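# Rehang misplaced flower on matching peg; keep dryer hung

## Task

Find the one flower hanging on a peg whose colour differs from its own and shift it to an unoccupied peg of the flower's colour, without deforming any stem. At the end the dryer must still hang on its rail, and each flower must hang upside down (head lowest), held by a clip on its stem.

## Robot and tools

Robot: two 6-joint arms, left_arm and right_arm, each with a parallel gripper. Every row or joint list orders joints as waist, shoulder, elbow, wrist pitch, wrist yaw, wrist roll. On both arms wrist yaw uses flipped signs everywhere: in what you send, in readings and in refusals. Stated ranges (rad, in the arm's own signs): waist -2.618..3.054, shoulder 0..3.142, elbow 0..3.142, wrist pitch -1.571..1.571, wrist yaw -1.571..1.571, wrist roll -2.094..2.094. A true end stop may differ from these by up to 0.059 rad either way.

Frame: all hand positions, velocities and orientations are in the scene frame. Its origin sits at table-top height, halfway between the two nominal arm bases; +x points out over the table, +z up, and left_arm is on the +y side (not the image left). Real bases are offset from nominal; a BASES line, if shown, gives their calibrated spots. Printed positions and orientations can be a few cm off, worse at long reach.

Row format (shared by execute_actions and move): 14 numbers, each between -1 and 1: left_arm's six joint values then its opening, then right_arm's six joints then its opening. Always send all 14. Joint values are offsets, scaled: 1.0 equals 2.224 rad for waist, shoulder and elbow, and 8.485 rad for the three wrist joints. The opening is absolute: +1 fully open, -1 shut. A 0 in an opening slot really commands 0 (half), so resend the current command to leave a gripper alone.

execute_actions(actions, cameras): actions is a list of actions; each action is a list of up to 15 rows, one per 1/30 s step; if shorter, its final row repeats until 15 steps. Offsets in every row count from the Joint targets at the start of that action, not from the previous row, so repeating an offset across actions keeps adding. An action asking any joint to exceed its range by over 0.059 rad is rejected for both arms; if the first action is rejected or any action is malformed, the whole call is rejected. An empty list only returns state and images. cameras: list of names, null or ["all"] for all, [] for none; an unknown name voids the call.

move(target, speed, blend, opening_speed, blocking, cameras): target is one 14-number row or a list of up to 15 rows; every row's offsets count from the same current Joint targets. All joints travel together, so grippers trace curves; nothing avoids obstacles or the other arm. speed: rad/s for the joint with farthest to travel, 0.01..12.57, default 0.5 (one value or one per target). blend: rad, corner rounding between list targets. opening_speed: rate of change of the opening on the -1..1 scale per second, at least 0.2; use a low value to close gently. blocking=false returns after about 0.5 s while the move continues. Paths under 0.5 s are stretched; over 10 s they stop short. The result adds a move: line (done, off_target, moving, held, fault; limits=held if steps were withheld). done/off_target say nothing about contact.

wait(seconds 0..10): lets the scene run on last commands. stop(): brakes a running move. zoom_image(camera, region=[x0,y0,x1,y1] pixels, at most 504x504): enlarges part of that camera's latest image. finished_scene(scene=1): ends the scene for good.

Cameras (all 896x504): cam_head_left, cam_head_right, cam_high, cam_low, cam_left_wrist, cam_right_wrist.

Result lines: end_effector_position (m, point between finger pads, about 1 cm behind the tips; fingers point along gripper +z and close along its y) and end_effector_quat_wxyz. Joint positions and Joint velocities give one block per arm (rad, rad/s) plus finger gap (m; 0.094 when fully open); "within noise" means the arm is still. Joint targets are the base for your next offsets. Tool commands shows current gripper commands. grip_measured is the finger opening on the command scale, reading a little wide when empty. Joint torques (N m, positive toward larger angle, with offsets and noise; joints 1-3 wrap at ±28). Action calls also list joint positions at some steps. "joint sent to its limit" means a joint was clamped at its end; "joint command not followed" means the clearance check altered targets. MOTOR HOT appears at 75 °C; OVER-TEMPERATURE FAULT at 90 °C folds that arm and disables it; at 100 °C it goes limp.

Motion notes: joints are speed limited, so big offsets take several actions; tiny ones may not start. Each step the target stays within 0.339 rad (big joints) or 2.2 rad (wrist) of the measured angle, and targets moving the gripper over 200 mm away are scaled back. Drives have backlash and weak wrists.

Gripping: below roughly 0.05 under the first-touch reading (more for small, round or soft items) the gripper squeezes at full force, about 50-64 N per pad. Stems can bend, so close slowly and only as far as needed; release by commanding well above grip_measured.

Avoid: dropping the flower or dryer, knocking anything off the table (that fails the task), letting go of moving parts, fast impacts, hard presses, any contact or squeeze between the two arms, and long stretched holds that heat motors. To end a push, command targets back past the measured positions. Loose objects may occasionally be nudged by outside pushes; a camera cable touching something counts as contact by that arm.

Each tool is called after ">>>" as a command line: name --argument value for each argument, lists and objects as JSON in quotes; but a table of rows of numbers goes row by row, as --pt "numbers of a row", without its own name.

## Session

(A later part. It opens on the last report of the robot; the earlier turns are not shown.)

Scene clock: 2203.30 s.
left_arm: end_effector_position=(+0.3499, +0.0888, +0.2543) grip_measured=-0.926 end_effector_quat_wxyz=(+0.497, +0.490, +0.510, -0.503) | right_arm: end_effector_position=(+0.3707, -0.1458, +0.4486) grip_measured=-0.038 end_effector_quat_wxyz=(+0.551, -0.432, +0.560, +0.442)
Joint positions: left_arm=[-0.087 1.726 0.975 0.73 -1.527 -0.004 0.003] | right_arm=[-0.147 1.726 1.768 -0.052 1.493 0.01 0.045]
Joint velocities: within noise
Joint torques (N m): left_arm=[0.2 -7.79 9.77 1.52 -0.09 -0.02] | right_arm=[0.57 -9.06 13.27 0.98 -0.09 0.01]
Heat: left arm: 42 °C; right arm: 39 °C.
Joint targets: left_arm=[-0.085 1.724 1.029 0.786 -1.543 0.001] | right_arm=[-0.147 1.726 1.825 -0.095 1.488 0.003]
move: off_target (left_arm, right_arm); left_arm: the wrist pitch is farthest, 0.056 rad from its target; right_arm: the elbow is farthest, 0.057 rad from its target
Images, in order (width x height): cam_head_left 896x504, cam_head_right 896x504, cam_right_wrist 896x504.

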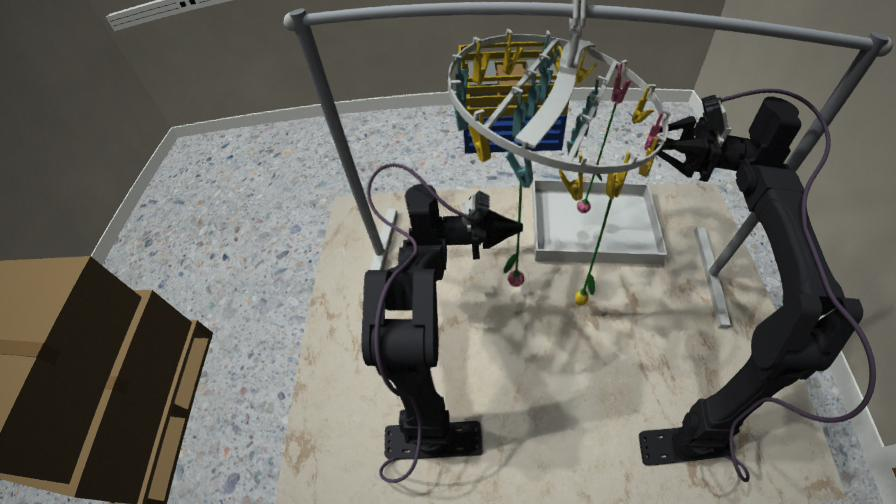

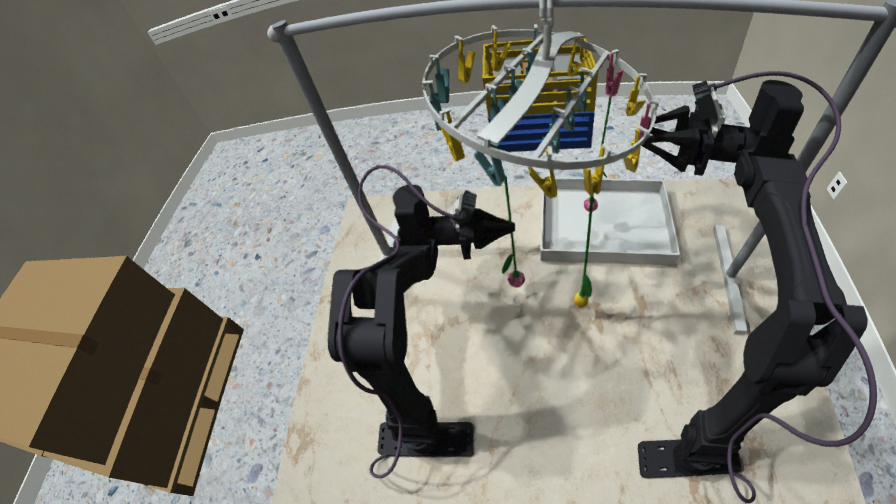

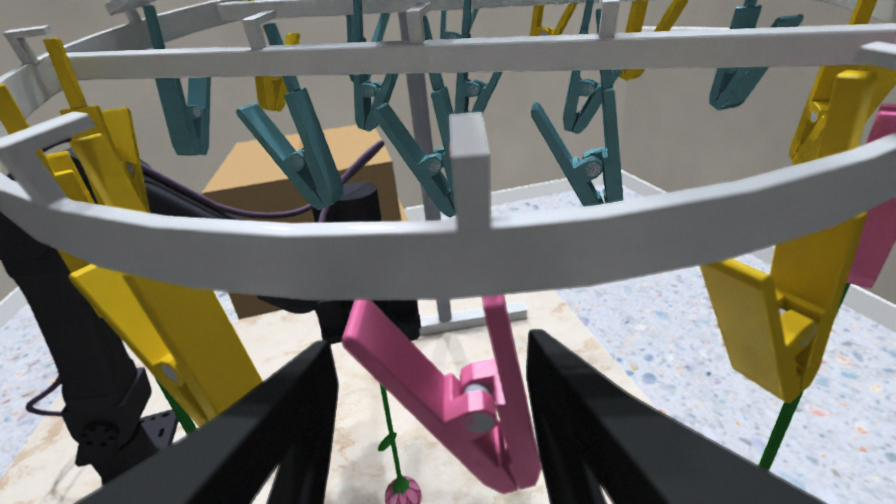

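>>> move --target '[0,0,0,0,0,0,-0.96,0.0065,0.0045,-0.0004,0.0013,-0.0018,0,-0.04]' --speed 0.05 --cameras '["cam_right_wrist", "cam_head_left", "cam_head_right"]'

>>> zoom_image --camera "cam_right_wrist" --region '[290, 240, 610, 504]'

>>> zoom_image --camera "cam_head_left" --region '[630, 100, 700, 170]'

Scene clock: 2371.77 s.
left_arm: end_effector_position=(+0.3499, +0.0888, +0.2543) grip_measured=-0.926 end_effector_quat_wxyz=(+0.497, +0.490, +0.510, -0.503) | right_arm: end_effector_position=(+0.3764, -0.1470, +0.4452) grip_measured=-0.038 end_effector_quat_wxyz=(+0.552, -0.425, +0.566, +0.441)
Joint positions: left_arm=[-0.087 1.726 0.975 0.73 -1.527 -0.004 0.003] | right_arm=[-0.147 1.736 1.768 -0.052 1.478 0.01 0.045]
Joint velocities: within noise
Joint torques (N m): left_arm=[0.23 -7.8 9.85 1.53 -0.12 -0.02] | right_arm=[0.83 -9.25 13.22 1.09 -0.11 0.01]
Heat: left arm: 44 °C; right arm: 52 °C.
Joint targets: left_arm=[-0.085 1.724 1.029 0.786 -1.543 0.001] | right_arm=[-0.133 1.736 1.825 -0.084 1.473 0.003]
move: off_target (left_arm, right_arm); left_arm: the wrist pitch is farthest, 0.056 rad from its target; right_arm: the elbow is farthest, 0.056 rad from its target
Images, in order (width x height): cam_head_left 896x504, cam_head_right 896x504, cam_right_wrist 896x504.

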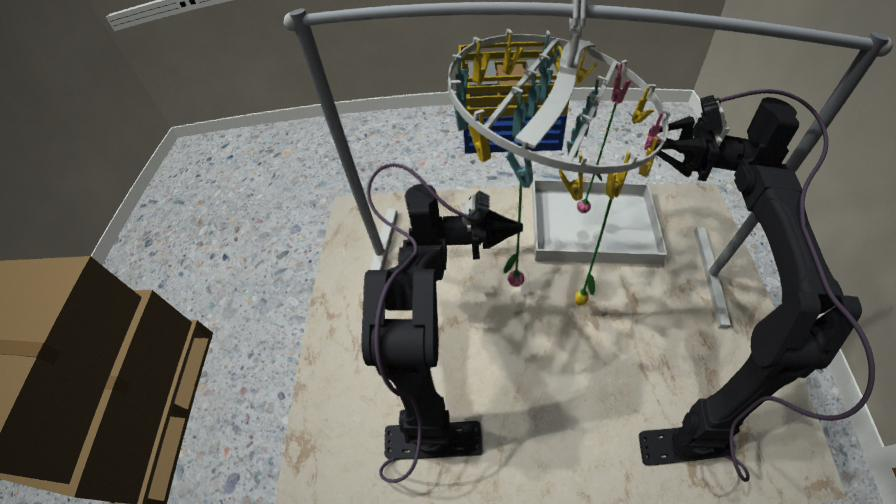

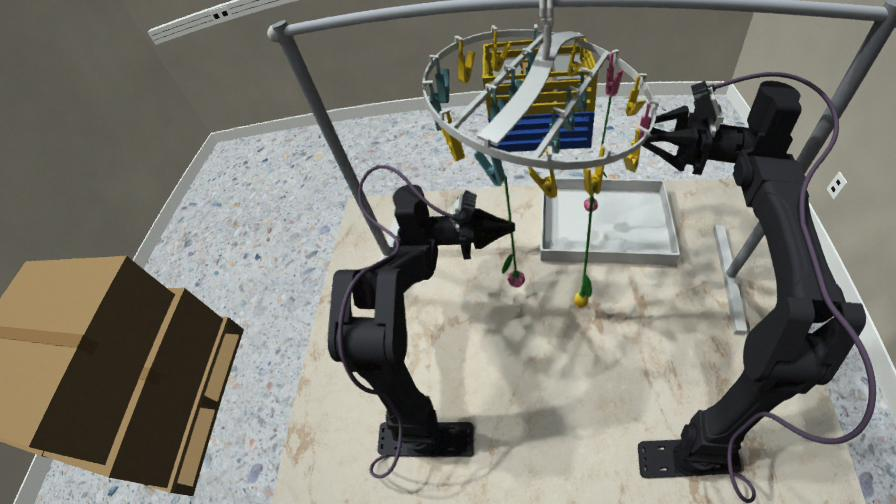

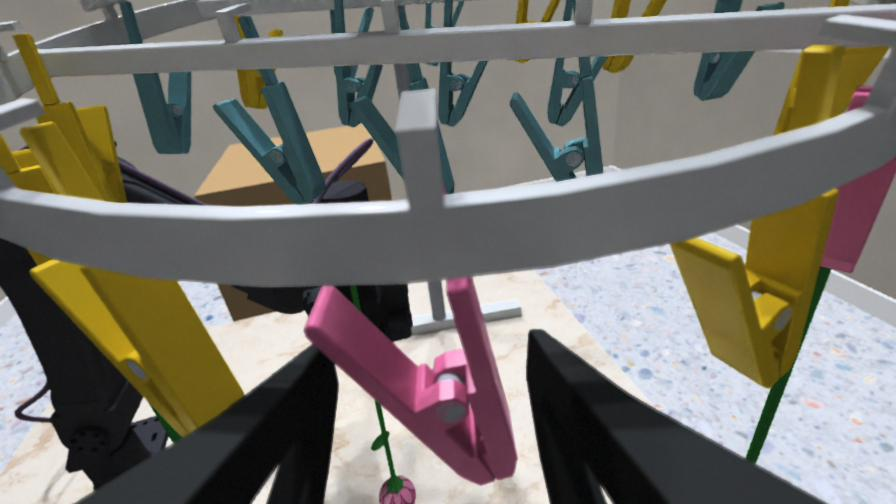

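Scaled by 1.575 from the camera's 896x504 image, which has a finer 1280x720 frame.

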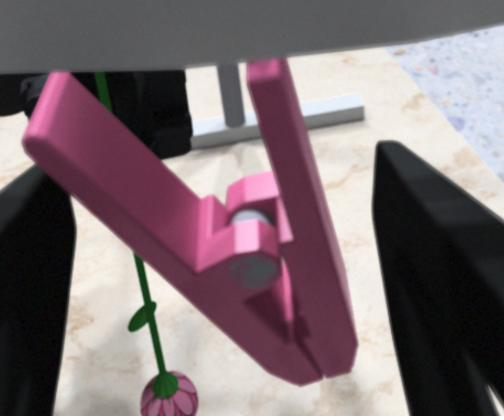

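Scaled by 7.200 from the camera's 896x504 image, which has a finer 1280x720 frame.

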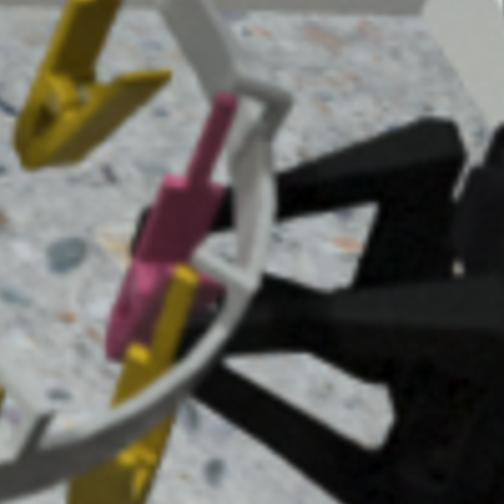

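>>> move --target '[0,0,0,0,0,0,-0.96,0.0035,0,0,0,0,0,-0.04]' --speed 0.1 --cameras '["cam_right_wrist", "cam_head_left"]'

>>> zoom_image --camera "cam_right_wrist" --region '[290, 240, 610, 504]'

>>> zoom_image --camera "cam_head_left" --region '[630, 100, 700, 170]'

Scene clock: 2386.70 s.
left_arm: end_effector_position=(+0.3499, +0.0888, +0.2543) grip_measured=-0.926 end_effector_quat_wxyz=(+0.497, +0.490, +0.510, -0.503) | right_arm: end_effector_position=(+0.3746, -0.1406, +0.4452) grip_measured=-0.038 end_effector_quat_wxyz=(+0.549, -0.429, +0.563, +0.445)
Joint positions: left_arm=[-0.087 1.726 0.975 0.73 -1.527 -0.004 0.003] | right_arm=[-0.132 1.736 1.768 -0.052 1.478 0.01 0.045]
Joint velocities: within noise
Joint torques (N m): left_arm=[0.08 -7.66 9.66 1.52 -0.17 0.02] | right_arm=[0.69 -9.25 13.22 1.09 -0.1 0]
Heat: left arm: 44 °C; right arm: 52 °C.
Joint targets: left_arm=[-0.085 1.724 1.029 0.786 -1.543 0.001] | right_arm=[-0.125 1.736 1.825 -0.084 1.473 0.003]
move: off_target (left_arm, right_arm); left_arm: the wrist pitch is farthest, 0.056 rad from its target; right_arm: the elbow is farthest, 0.057 rad from its target
Images, in order (width x height): cam_head_left 896x504, cam_right_wrist 896x504.

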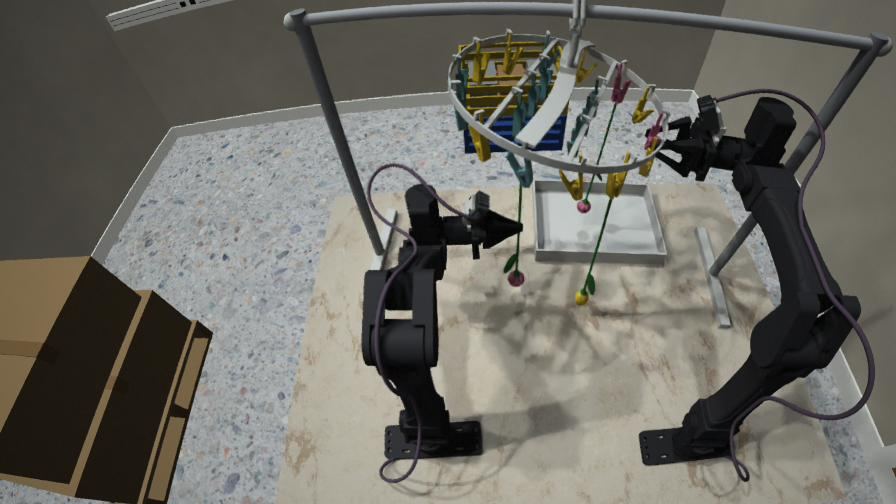

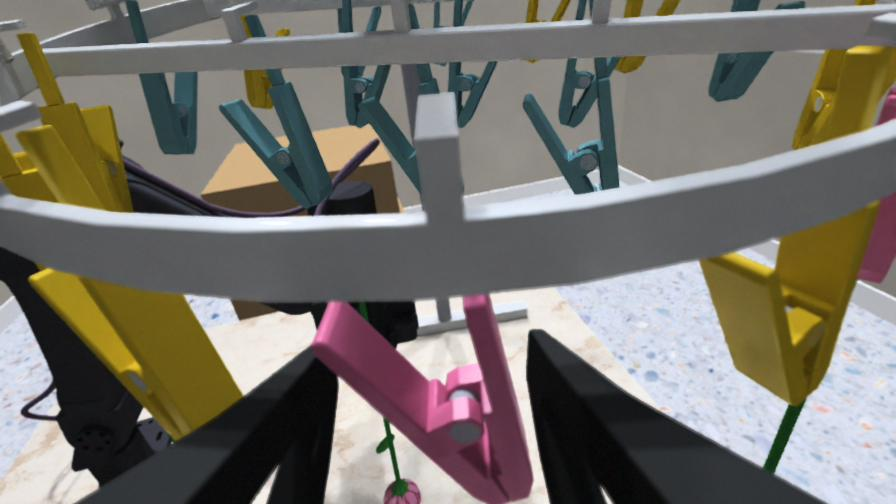

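Scaled by 1.575 from the camera's 896x504 image, which has a finer 1280x720 frame.

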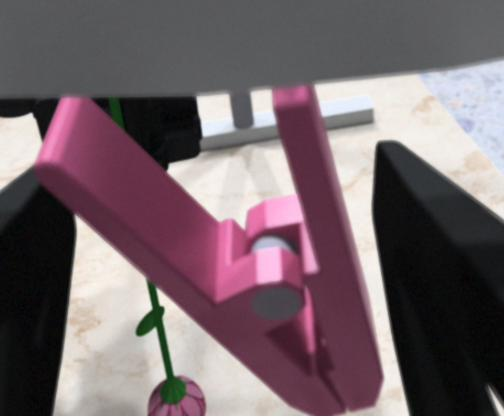

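Scaled by 7.200 from the camera's 896x504 image, which has a finer 1280x720 frame.

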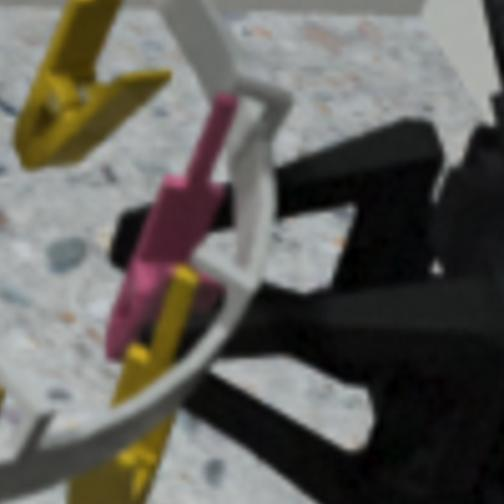

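>>> move --target '[0,0,0,0,0,0,-0.96,0,0,0,0,0,0,-0.42]' --opening_speed 0.25 --cameras '["cam_right_wrist"]'

>>> zoom_image --camera "cam_right_wrist" --region '[290, 240, 610, 504]'

Scene clock: 2400.17 s.
left_arm: end_effector_position=(+0.3499, +0.0888, +0.2543) grip_measured=-0.926 end_effector_quat_wxyz=(+0.497, +0.490, +0.510, -0.503) | right_arm: end_effector_position=(+0.3738, -0.1380, +0.4452) grip_measured=-0.415 end_effector_quat_wxyz=(+0.548, -0.431, +0.561, +0.446)
Joint positions: left_arm=[-0.087 1.726 0.975 0.73 -1.527 -0.004 0.003] | right_arm=[-0.126 1.736 1.768 -0.052 1.478 0.01 0.028]
Joint velocities: within noise
Joint torques (N m): left_arm=[0.17 -7.8 10.03 1.52 -0.09 -0.01] | right_arm=[0.72 -9.25 13.22 1.08 -0.1 0]
Heat: left arm: 44 °C; right arm: 52 °C.
Joint targets: left_arm=[-0.085 1.724 1.029 0.786 -1.543 0.001] | right_arm=[-0.125 1.736 1.825 -0.084 1.473 0.003]
move: off_target (left_arm, right_arm); left_arm: the wrist pitch is farthest, 0.056 rad from its target; right_arm: the elbow is farthest, 0.057 rad from its target
Images, in order (width x height): cam_right_wrist 896x504.

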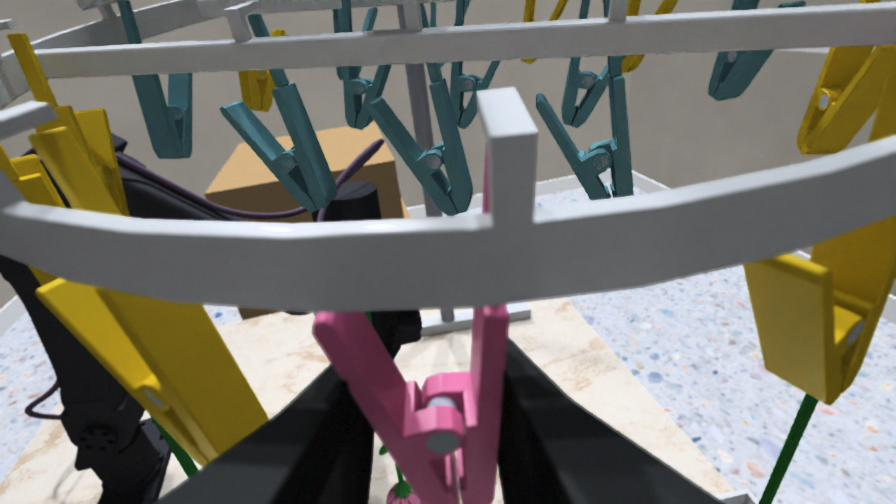

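Scaled by 1.575 from the camera's 896x504 image, which has a finer 1280x720 frame.

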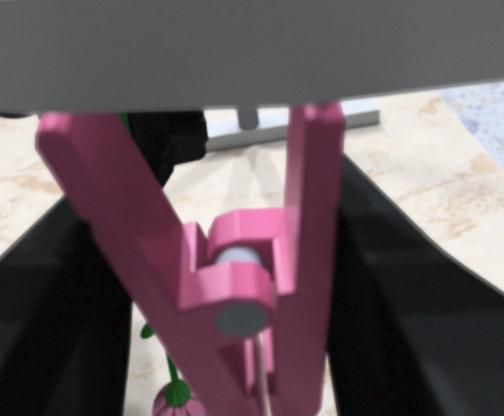

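>>> move --target '[0,0,0,0,0,0,-0.96,0,0,0,0,0,0,-0.7]' --opening_speed 0.25 --cameras '["cam_right_wrist", "cam_head_left", "cam_head_right"]'

>>> zoom_image --camera "cam_right_wrist" --region '[290, 240, 610, 504]'

Scene clock: 2405.27 s.
left_arm: end_effector_position=(+0.3499, +0.0888, +0.2543) grip_measured=-0.926 end_effector_quat_wxyz=(+0.497, +0.490, +0.510, -0.503) | right_arm: end_effector_position=(+0.3738, -0.1380, +0.4452) grip_measured=-0.535 end_effector_quat_wxyz=(+0.548, -0.431, +0.561, +0.446)
Joint positions: left_arm=[-0.087 1.726 0.975 0.73 -1.527 -0.004 0.003] | right_arm=[-0.126 1.736 1.768 -0.052 1.478 0.01 0.022]
Joint velocities: within noise
Joint torques (N m): left_arm=[0.13 -7.69 9.87 1.49 -0.16 0.01] | right_arm=[0.73 -9.25 13.22 1.09 -0.09 0.01]
Heat: left arm: 44 °C; right arm: 52 °C.
Joint targets: left_arm=[-0.085 1.724 1.029 0.786 -1.543 0.001] | right_arm=[-0.125 1.736 1.825 -0.084 1.473 0.003]
move: off_target (left_arm, right_arm); left_arm: the wrist pitch is farthest, 0.056 rad from its target; right_arm: the elbow is farthest, 0.057 rad from its target
Images, in order (width x height): cam_head_left 896x504, cam_head_right 896x504, cam_right_wrist 896x504.

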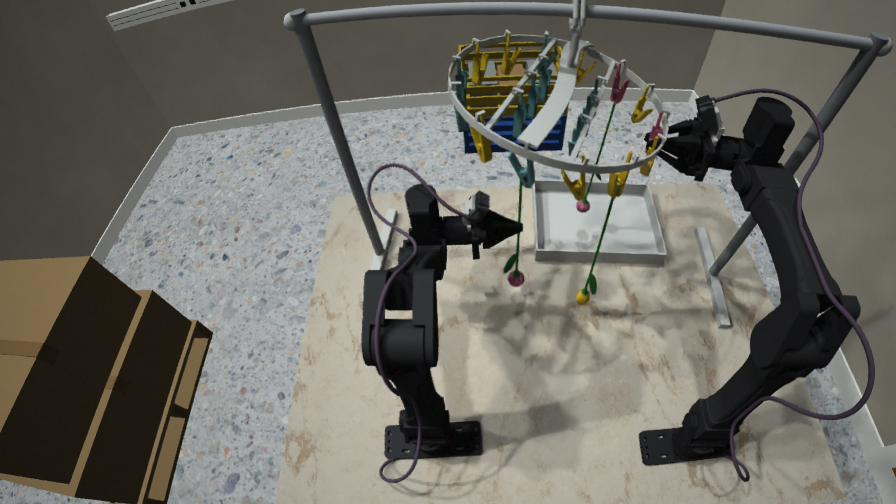

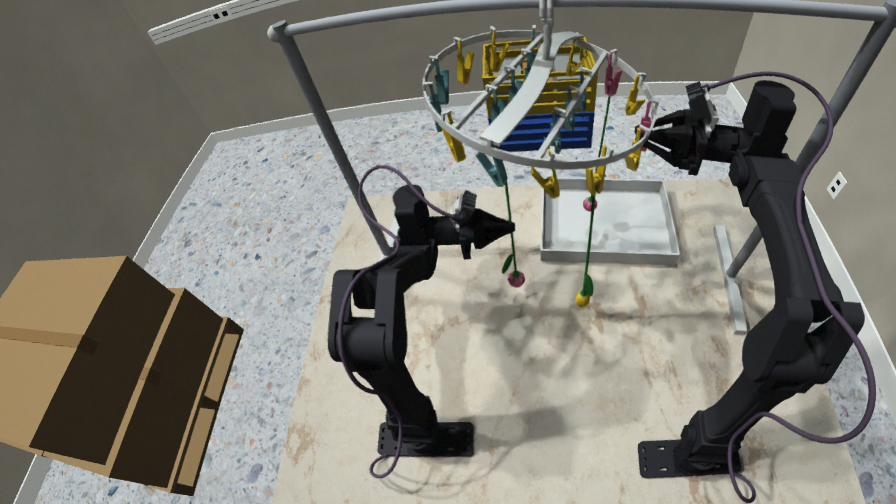

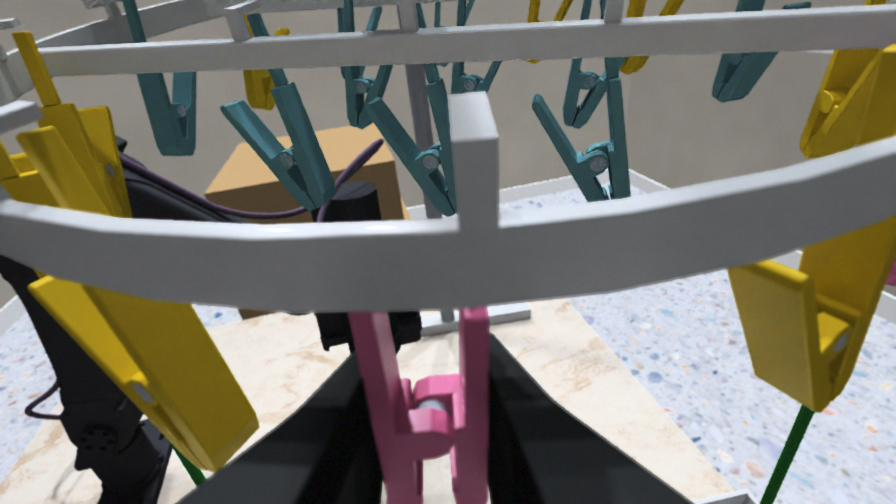

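Scaled by 1.575 from the camera's 896x504 image, which has a finer 1280x720 frame.

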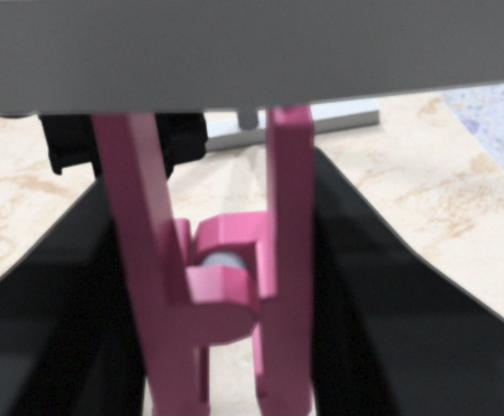

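>>> move --target '[-0.1156,0.0443,0.0558,-0.0020,0.0298,0,-0.96,0,0,0,0,0,0,-0.7]' --speed 0.2 --cameras '["cam_left_wrist", "cam_head_left", "cam_head_right"]'

Scene clock: 2443.17 s.
left_arm: end_effector_position=(+0.3589, -0.0084, +0.2577) grip_measured=-0.926 end_effector_quat_wxyz=(+0.499, +0.503, +0.497, -0.502) | right_arm: end_effector_position=(+0.3738, -0.1380, +0.4452) grip_measured=-0.535 end_effector_quat_wxyz=(+0.548, -0.431, +0.561, +0.446)
Joint positions: left_arm=[-0.344 1.823 1.099 0.73 -1.292 -0.004 0.003] | right_arm=[-0.126 1.736 1.768 -0.052 1.478 0.01 0.022]
Joint velocities: within noise
Joint torques (N m): left_arm=[-0.05 -8.66 10.11 1.49 0.07 -0.04] | right_arm=[0.7 -9.25 13.22 1.09 -0.09 0.01]
Heat: left arm: 44 °C; right arm: 53 °C.
Joint targets: left_arm=[-0.342 1.823 1.153 0.769 -1.290 0.001] | right_arm=[-0.125 1.736 1.825 -0.084 1.473 0.003]
move: off_target (left_arm, right_arm); left_arm: the elbow is farthest, 0.054 rad from its target; right_arm: the elbow is farthest, 0.057 rad from its target
Images, in order (width x height): cam_head_left 896x504, cam_head_right 896x504, cam_left_wrist 896x504.

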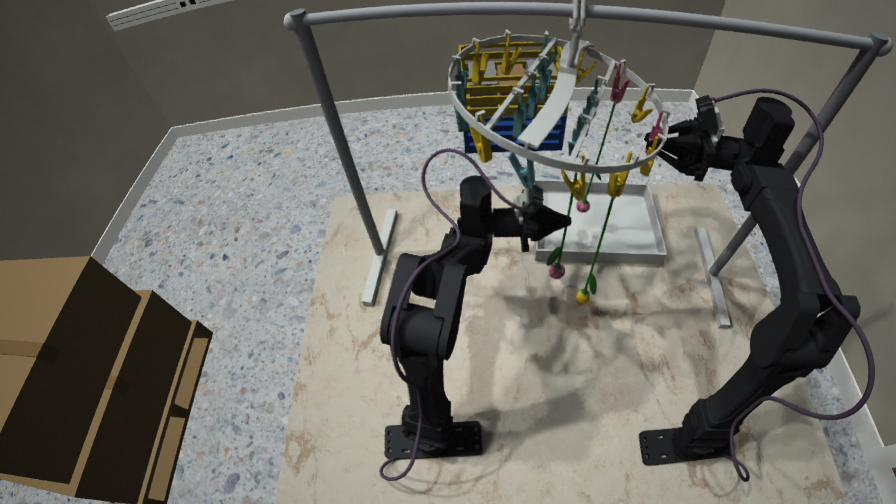

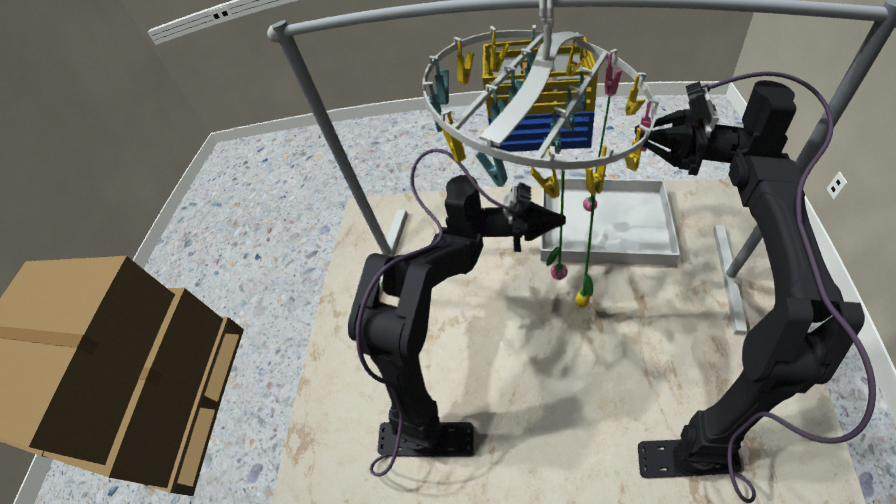

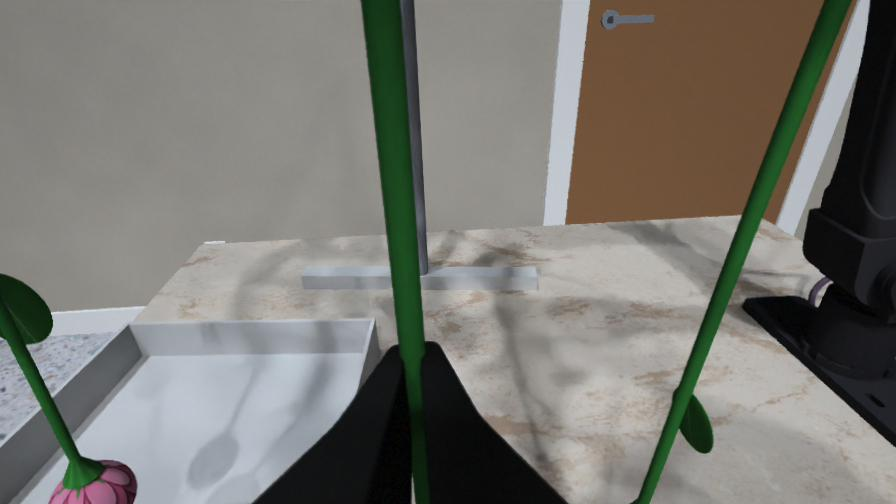

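>>> move --target '[-0.0706,0.0589,0.0814,-0.0058,0.0192,0,-0.96,0,0,0,0,0,0,-0.7]' --speed 0.2 --cameras '["cam_left_wrist", "cam_right_wrist", "cam_head_left", "cam_head_right"]'

Scene clock: 2464.70 s.
left_arm: end_effector_position=(+0.3716, -0.0790, +0.2653) grip_measured=-0.926 end_effector_quat_wxyz=(+0.513, +0.510, +0.478, -0.498) | right_arm: end_effector_position=(+0.3738, -0.1380, +0.4452) grip_measured=-0.535 end_effector_quat_wxyz=(+0.548, -0.431, +0.561, +0.446)
Joint positions: left_arm=[-0.498 1.953 1.279 0.73 -1.145 -0.004 0.003] | right_arm=[-0.126 1.736 1.768 -0.052 1.478 0.01 0.022]
Joint velocities: within noise
Joint torques (N m): left_arm=[-0.23 -9.99 10.41 1.12 0.12 0] | right_arm=[0.72 -9.25 13.22 1.09 -0.09 0.01]
Heat: left arm: 45 °C; right arm: 53 °C.
Joint targets: left_arm=[-0.499 1.954 1.334 0.720 -1.127 0.001] | right_arm=[-0.125 1.736 1.825 -0.084 1.473 0.003]
move: off_target (left_arm, right_arm); left_arm: the elbow is farthest, 0.055 rad from its target; right_arm: the elbow is farthest, 0.057 rad from its target
Images, in order (width x height): cam_head_left 896x504, cam_head_right 896x504, cam_left_wrist 896x504, cam_right_wrist 896x504.

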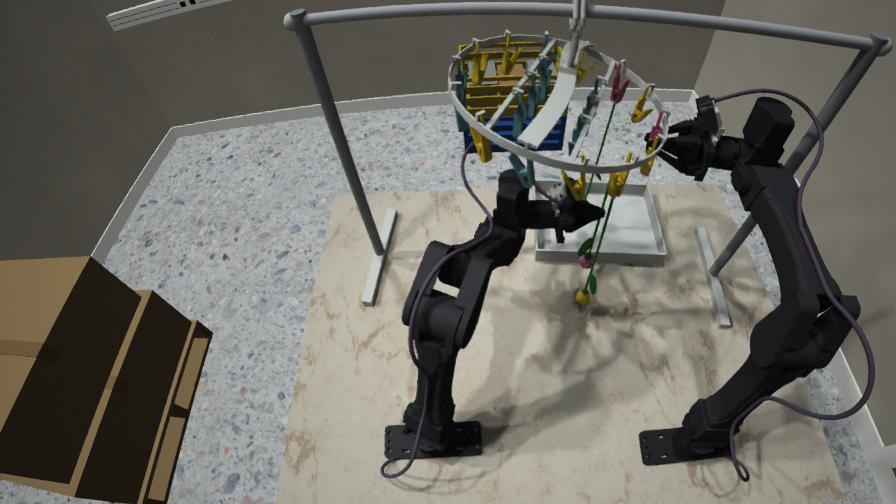

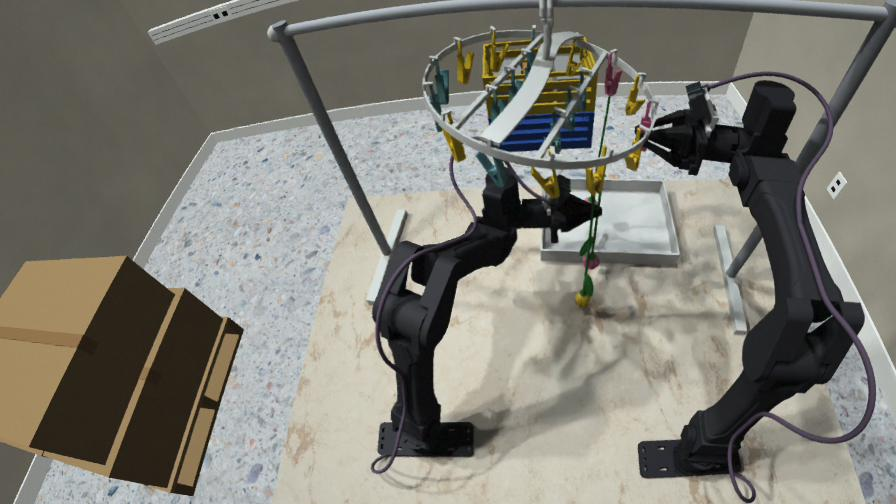

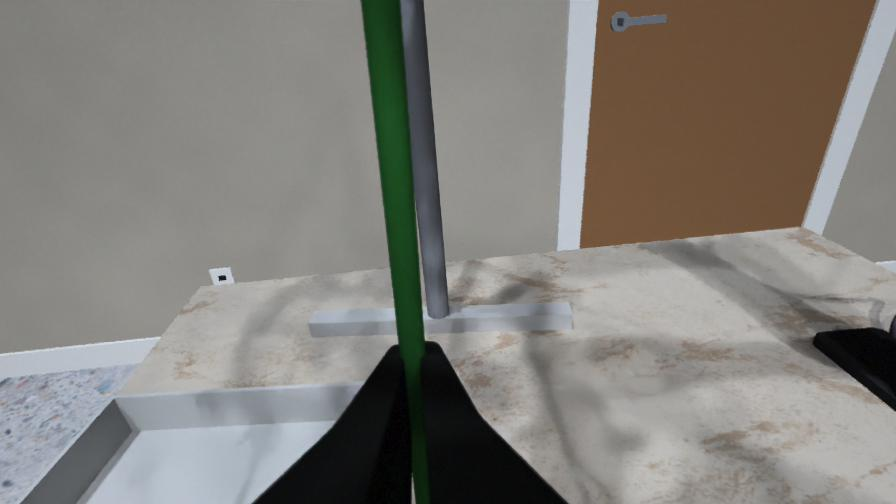

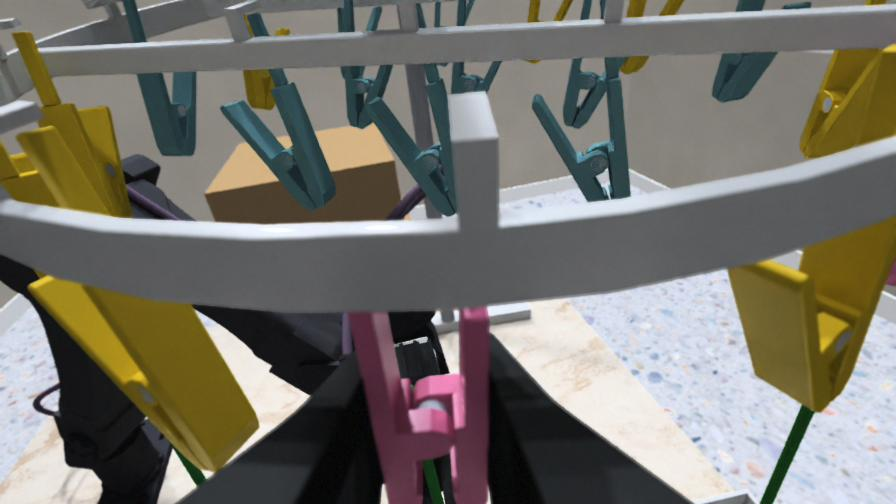

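>>> zoom_image --camera "cam_head_left" --region '[550, 90, 710, 280]'

>>> zoom_image --camera "cam_head_right" --region '[550, 80, 710, 270]'

>>> zoom_image --camera "cam_right_wrist" --region '[340, 380, 540, 504]'

Scaled by 2.653 from the camera's 896x504 image, which has a finer 1280x720 frame.

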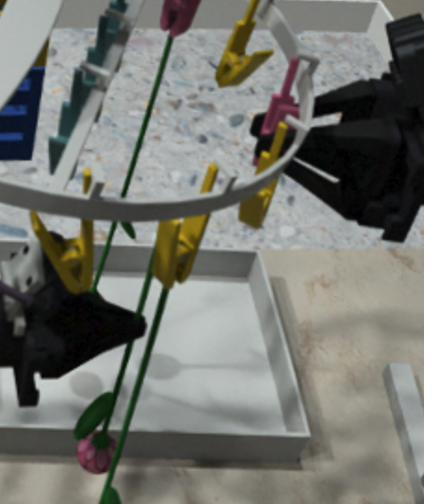

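Scaled by 2.653 from the camera's 896x504 image, which has a finer 1280x720 frame.

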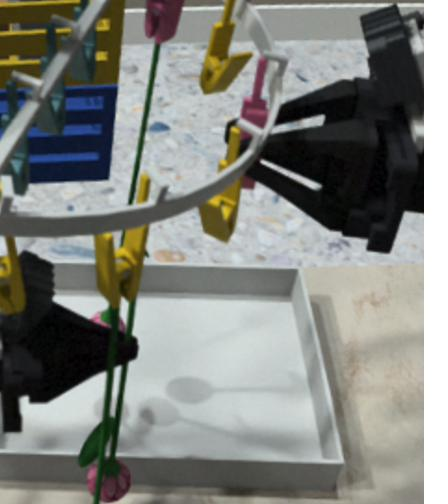

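Scaled by 2.520 from the camera's 896x504 image, which has a finer 1280x720 frame.

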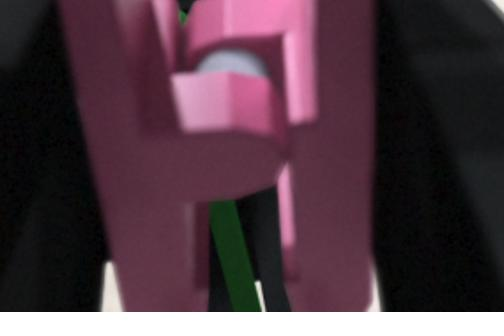

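>>> execute_actions --actions '[]' --cameras '["cam_high", "cam_low"]'

>>> zoom_image --camera "cam_low" --region '[400, 30, 600, 150]'

Scene clock: 2495.23 s.
left_arm: end_effector_position=(+0.3724, -0.0784, +0.2653) grip_measured=-0.926 end_effector_quat_wxyz=(+0.514, +0.509, +0.479, -0.497) | right_arm: end_effector_position=(+0.3738, -0.1380, +0.4452) grip_measured=-0.535 end_effector_quat_wxyz=(+0.548, -0.431, +0.561, +0.446)
Joint positions: left_arm=[-0.496 1.953 1.279 0.73 -1.144 -0.004 0.003] | right_arm=[-0.126 1.736 1.768 -0.052 1.478 0.01 0.022]
Joint velocities: within noise
Joint torques (N m): left_arm=[-0.06 -10.14 10.43 1.12 0.12 0.02] | right_arm=[0.72 -9.25 13.22 1.09 -0.1 0]
Heat: left arm: 46 °C; right arm: 53 °C.
Joint targets: left_arm=[-0.499 1.954 1.334 0.720 -1.127 0.001] | right_arm=[-0.125 1.736 1.825 -0.084 1.473 0.003]
Tool commands: left_gripper/opening=-0.96 right_gripper/opening=-0.7
Images, in order (width x height): cam_high 896x504, cam_low 896x504.

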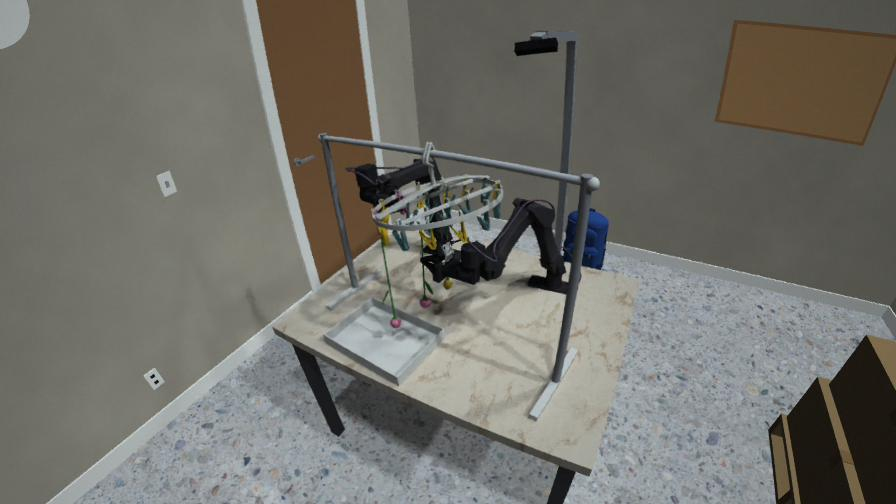

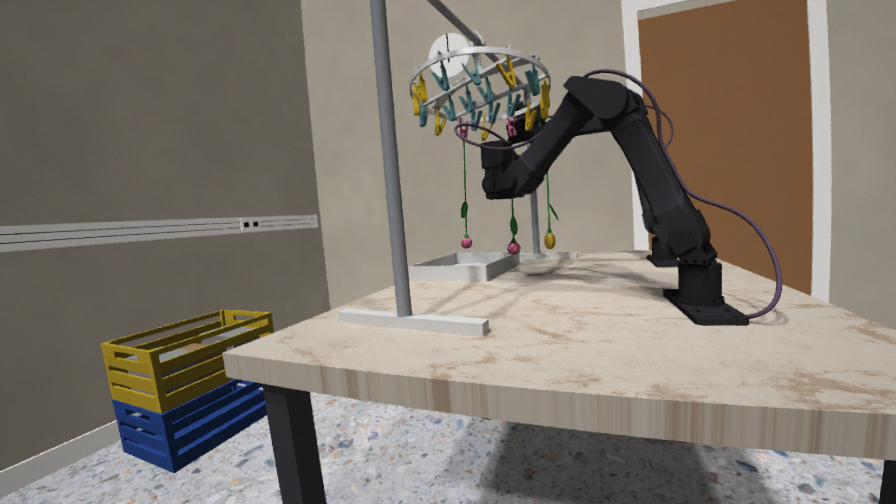

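Scaled by 2.520 from the camera's 896x504 image, which has a finer 1280x720 frame.

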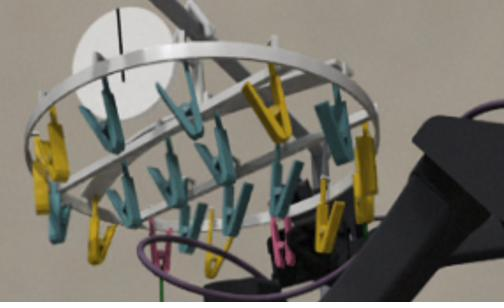

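>>> zoom_image --camera "cam_low" --region '[470, 100, 560, 160]'

>>> zoom_image --camera "cam_high" --region '[370, 150, 490, 250]'

Scaled by 5.600 from the camera's 896x504 image, which has a finer 1280x720 frame.

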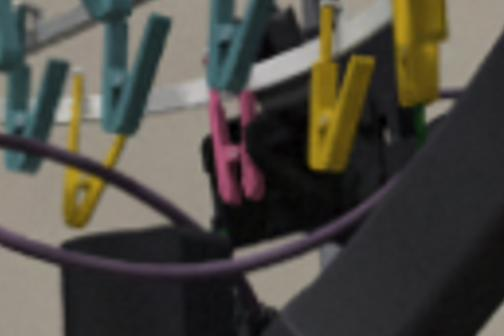

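Scaled by 4.200 from the camera's 896x504 image, which has a finer 1280x720 frame.

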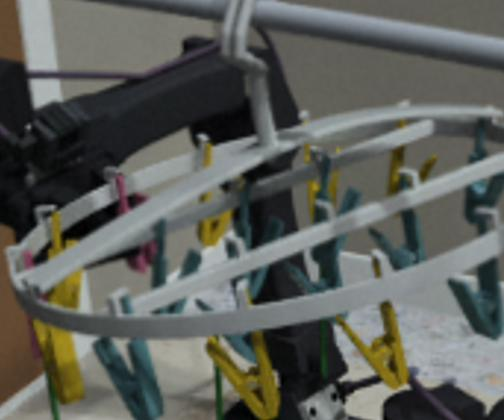

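>>> move --target '[-0.0220,0,0,0,0.0072,0,-0.96,0,0,0,0,0,0,-0.7]' --speed 0.08 --cameras '["cam_right_wrist", "cam_low", "cam_left_wrist"]'

>>> zoom_image --camera "cam_right_wrist" --region '[340, 380, 540, 504]'

>>> zoom_image --camera "cam_low" --region '[480, 110, 550, 150]'

Scene clock: 2531.83 s.
left_arm: end_effector_position=(+0.3640, -0.0979, +0.2658) grip_measured=-0.926 end_effector_quat_wxyz=(+0.516, +0.506, +0.481, -0.496) | right_arm: end_effector_position=(+0.3738, -0.1380, +0.4452) grip_measured=-0.535 end_effector_quat_wxyz=(+0.548, -0.431, +0.561, +0.446)
Joint positions: left_arm=[-0.548 1.953 1.279 0.73 -1.084 -0.004 0.003] | right_arm=[-0.126 1.736 1.768 -0.052 1.478 0.01 0.022]
Joint velocities: within noise
Joint torques (N m): left_arm=[-0.28 -9.96 10.62 1.1 0.11 0.03] | right_arm=[0.72 -9.25 13.22 1.09 -0.1 0]
Heat: left arm: 47 °C; right arm: 54 °C.
Joint targets: left_arm=[-0.548 1.954 1.334 0.720 -1.066 0.001] | right_arm=[-0.125 1.736 1.825 -0.084 1.473 0.003]
move: off_target (left_arm, right_arm); left_arm: the elbow is farthest, 0.055 rad from its target; right_arm: the elbow is farthest, 0.057 rad from its target
Images, in order (width x height): cam_low 896x504, cam_left_wrist 896x504, cam_right_wrist 896x504.

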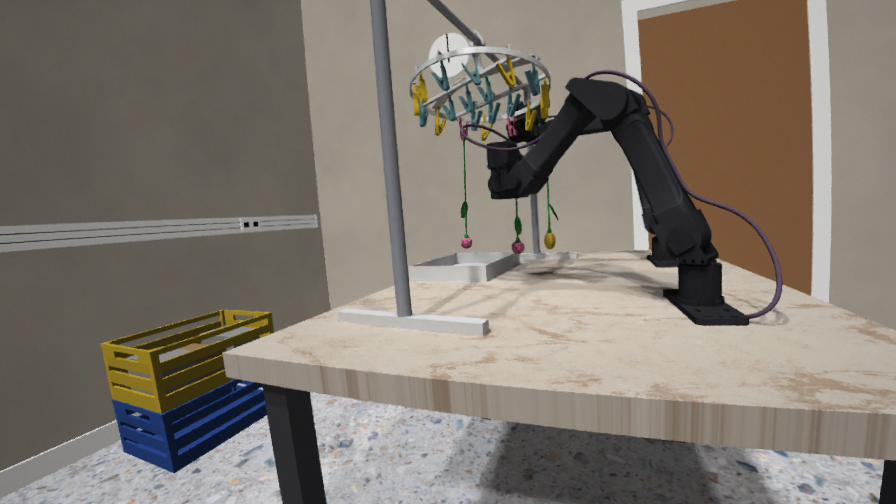

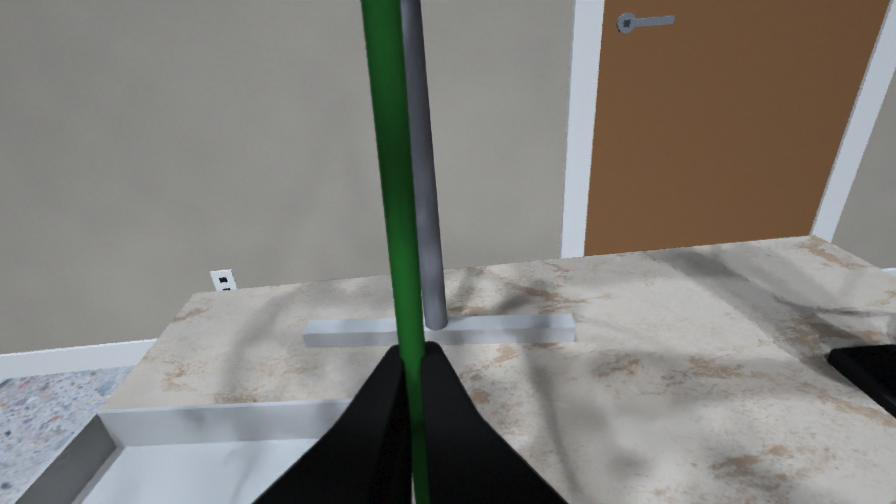

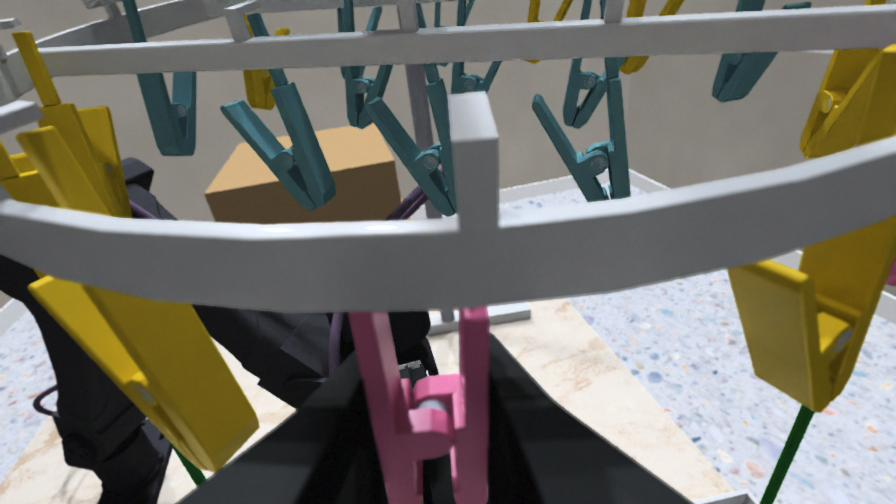

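Scaled by 2.520 from the camera's 896x504 image, which has a finer 1280x720 frame.

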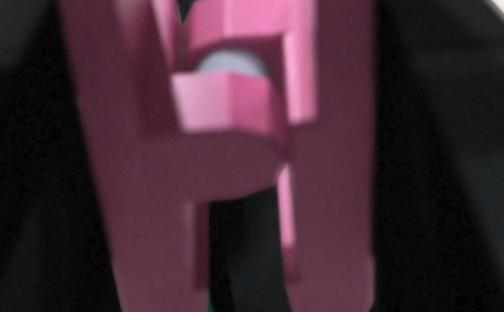

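Scaled by 7.200 from the camera's 896x504 image, which has a finer 1280x720 frame.

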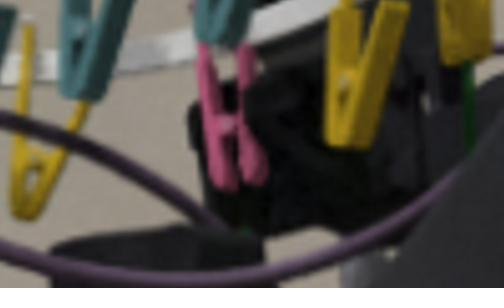

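>>> zoom_image --camera "cam_right_wrist" --region '[400, 454, 480, 504]'

>>> zoom_image --camera "cam_low" --region '[500, 120, 530, 145]'

Scaled by 6.300 from the camera's 896x504 image, which has a finer 1280x720 frame.

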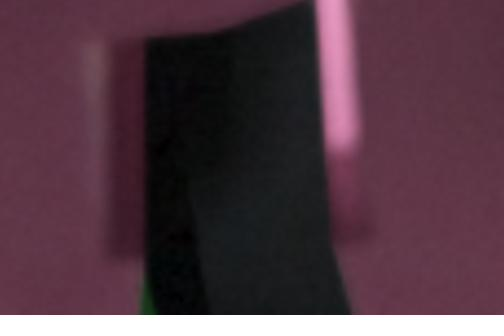

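Scaled by 16.800 from the camera's 896x504 image, which has a finer 1280x720 frame.

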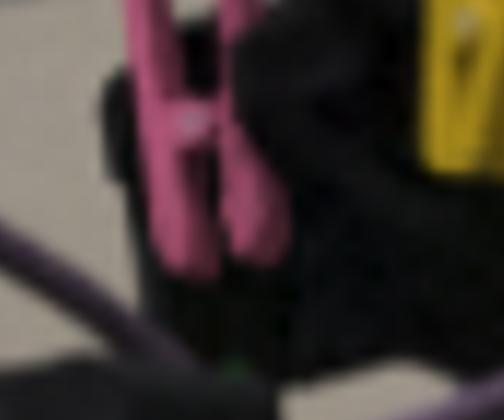

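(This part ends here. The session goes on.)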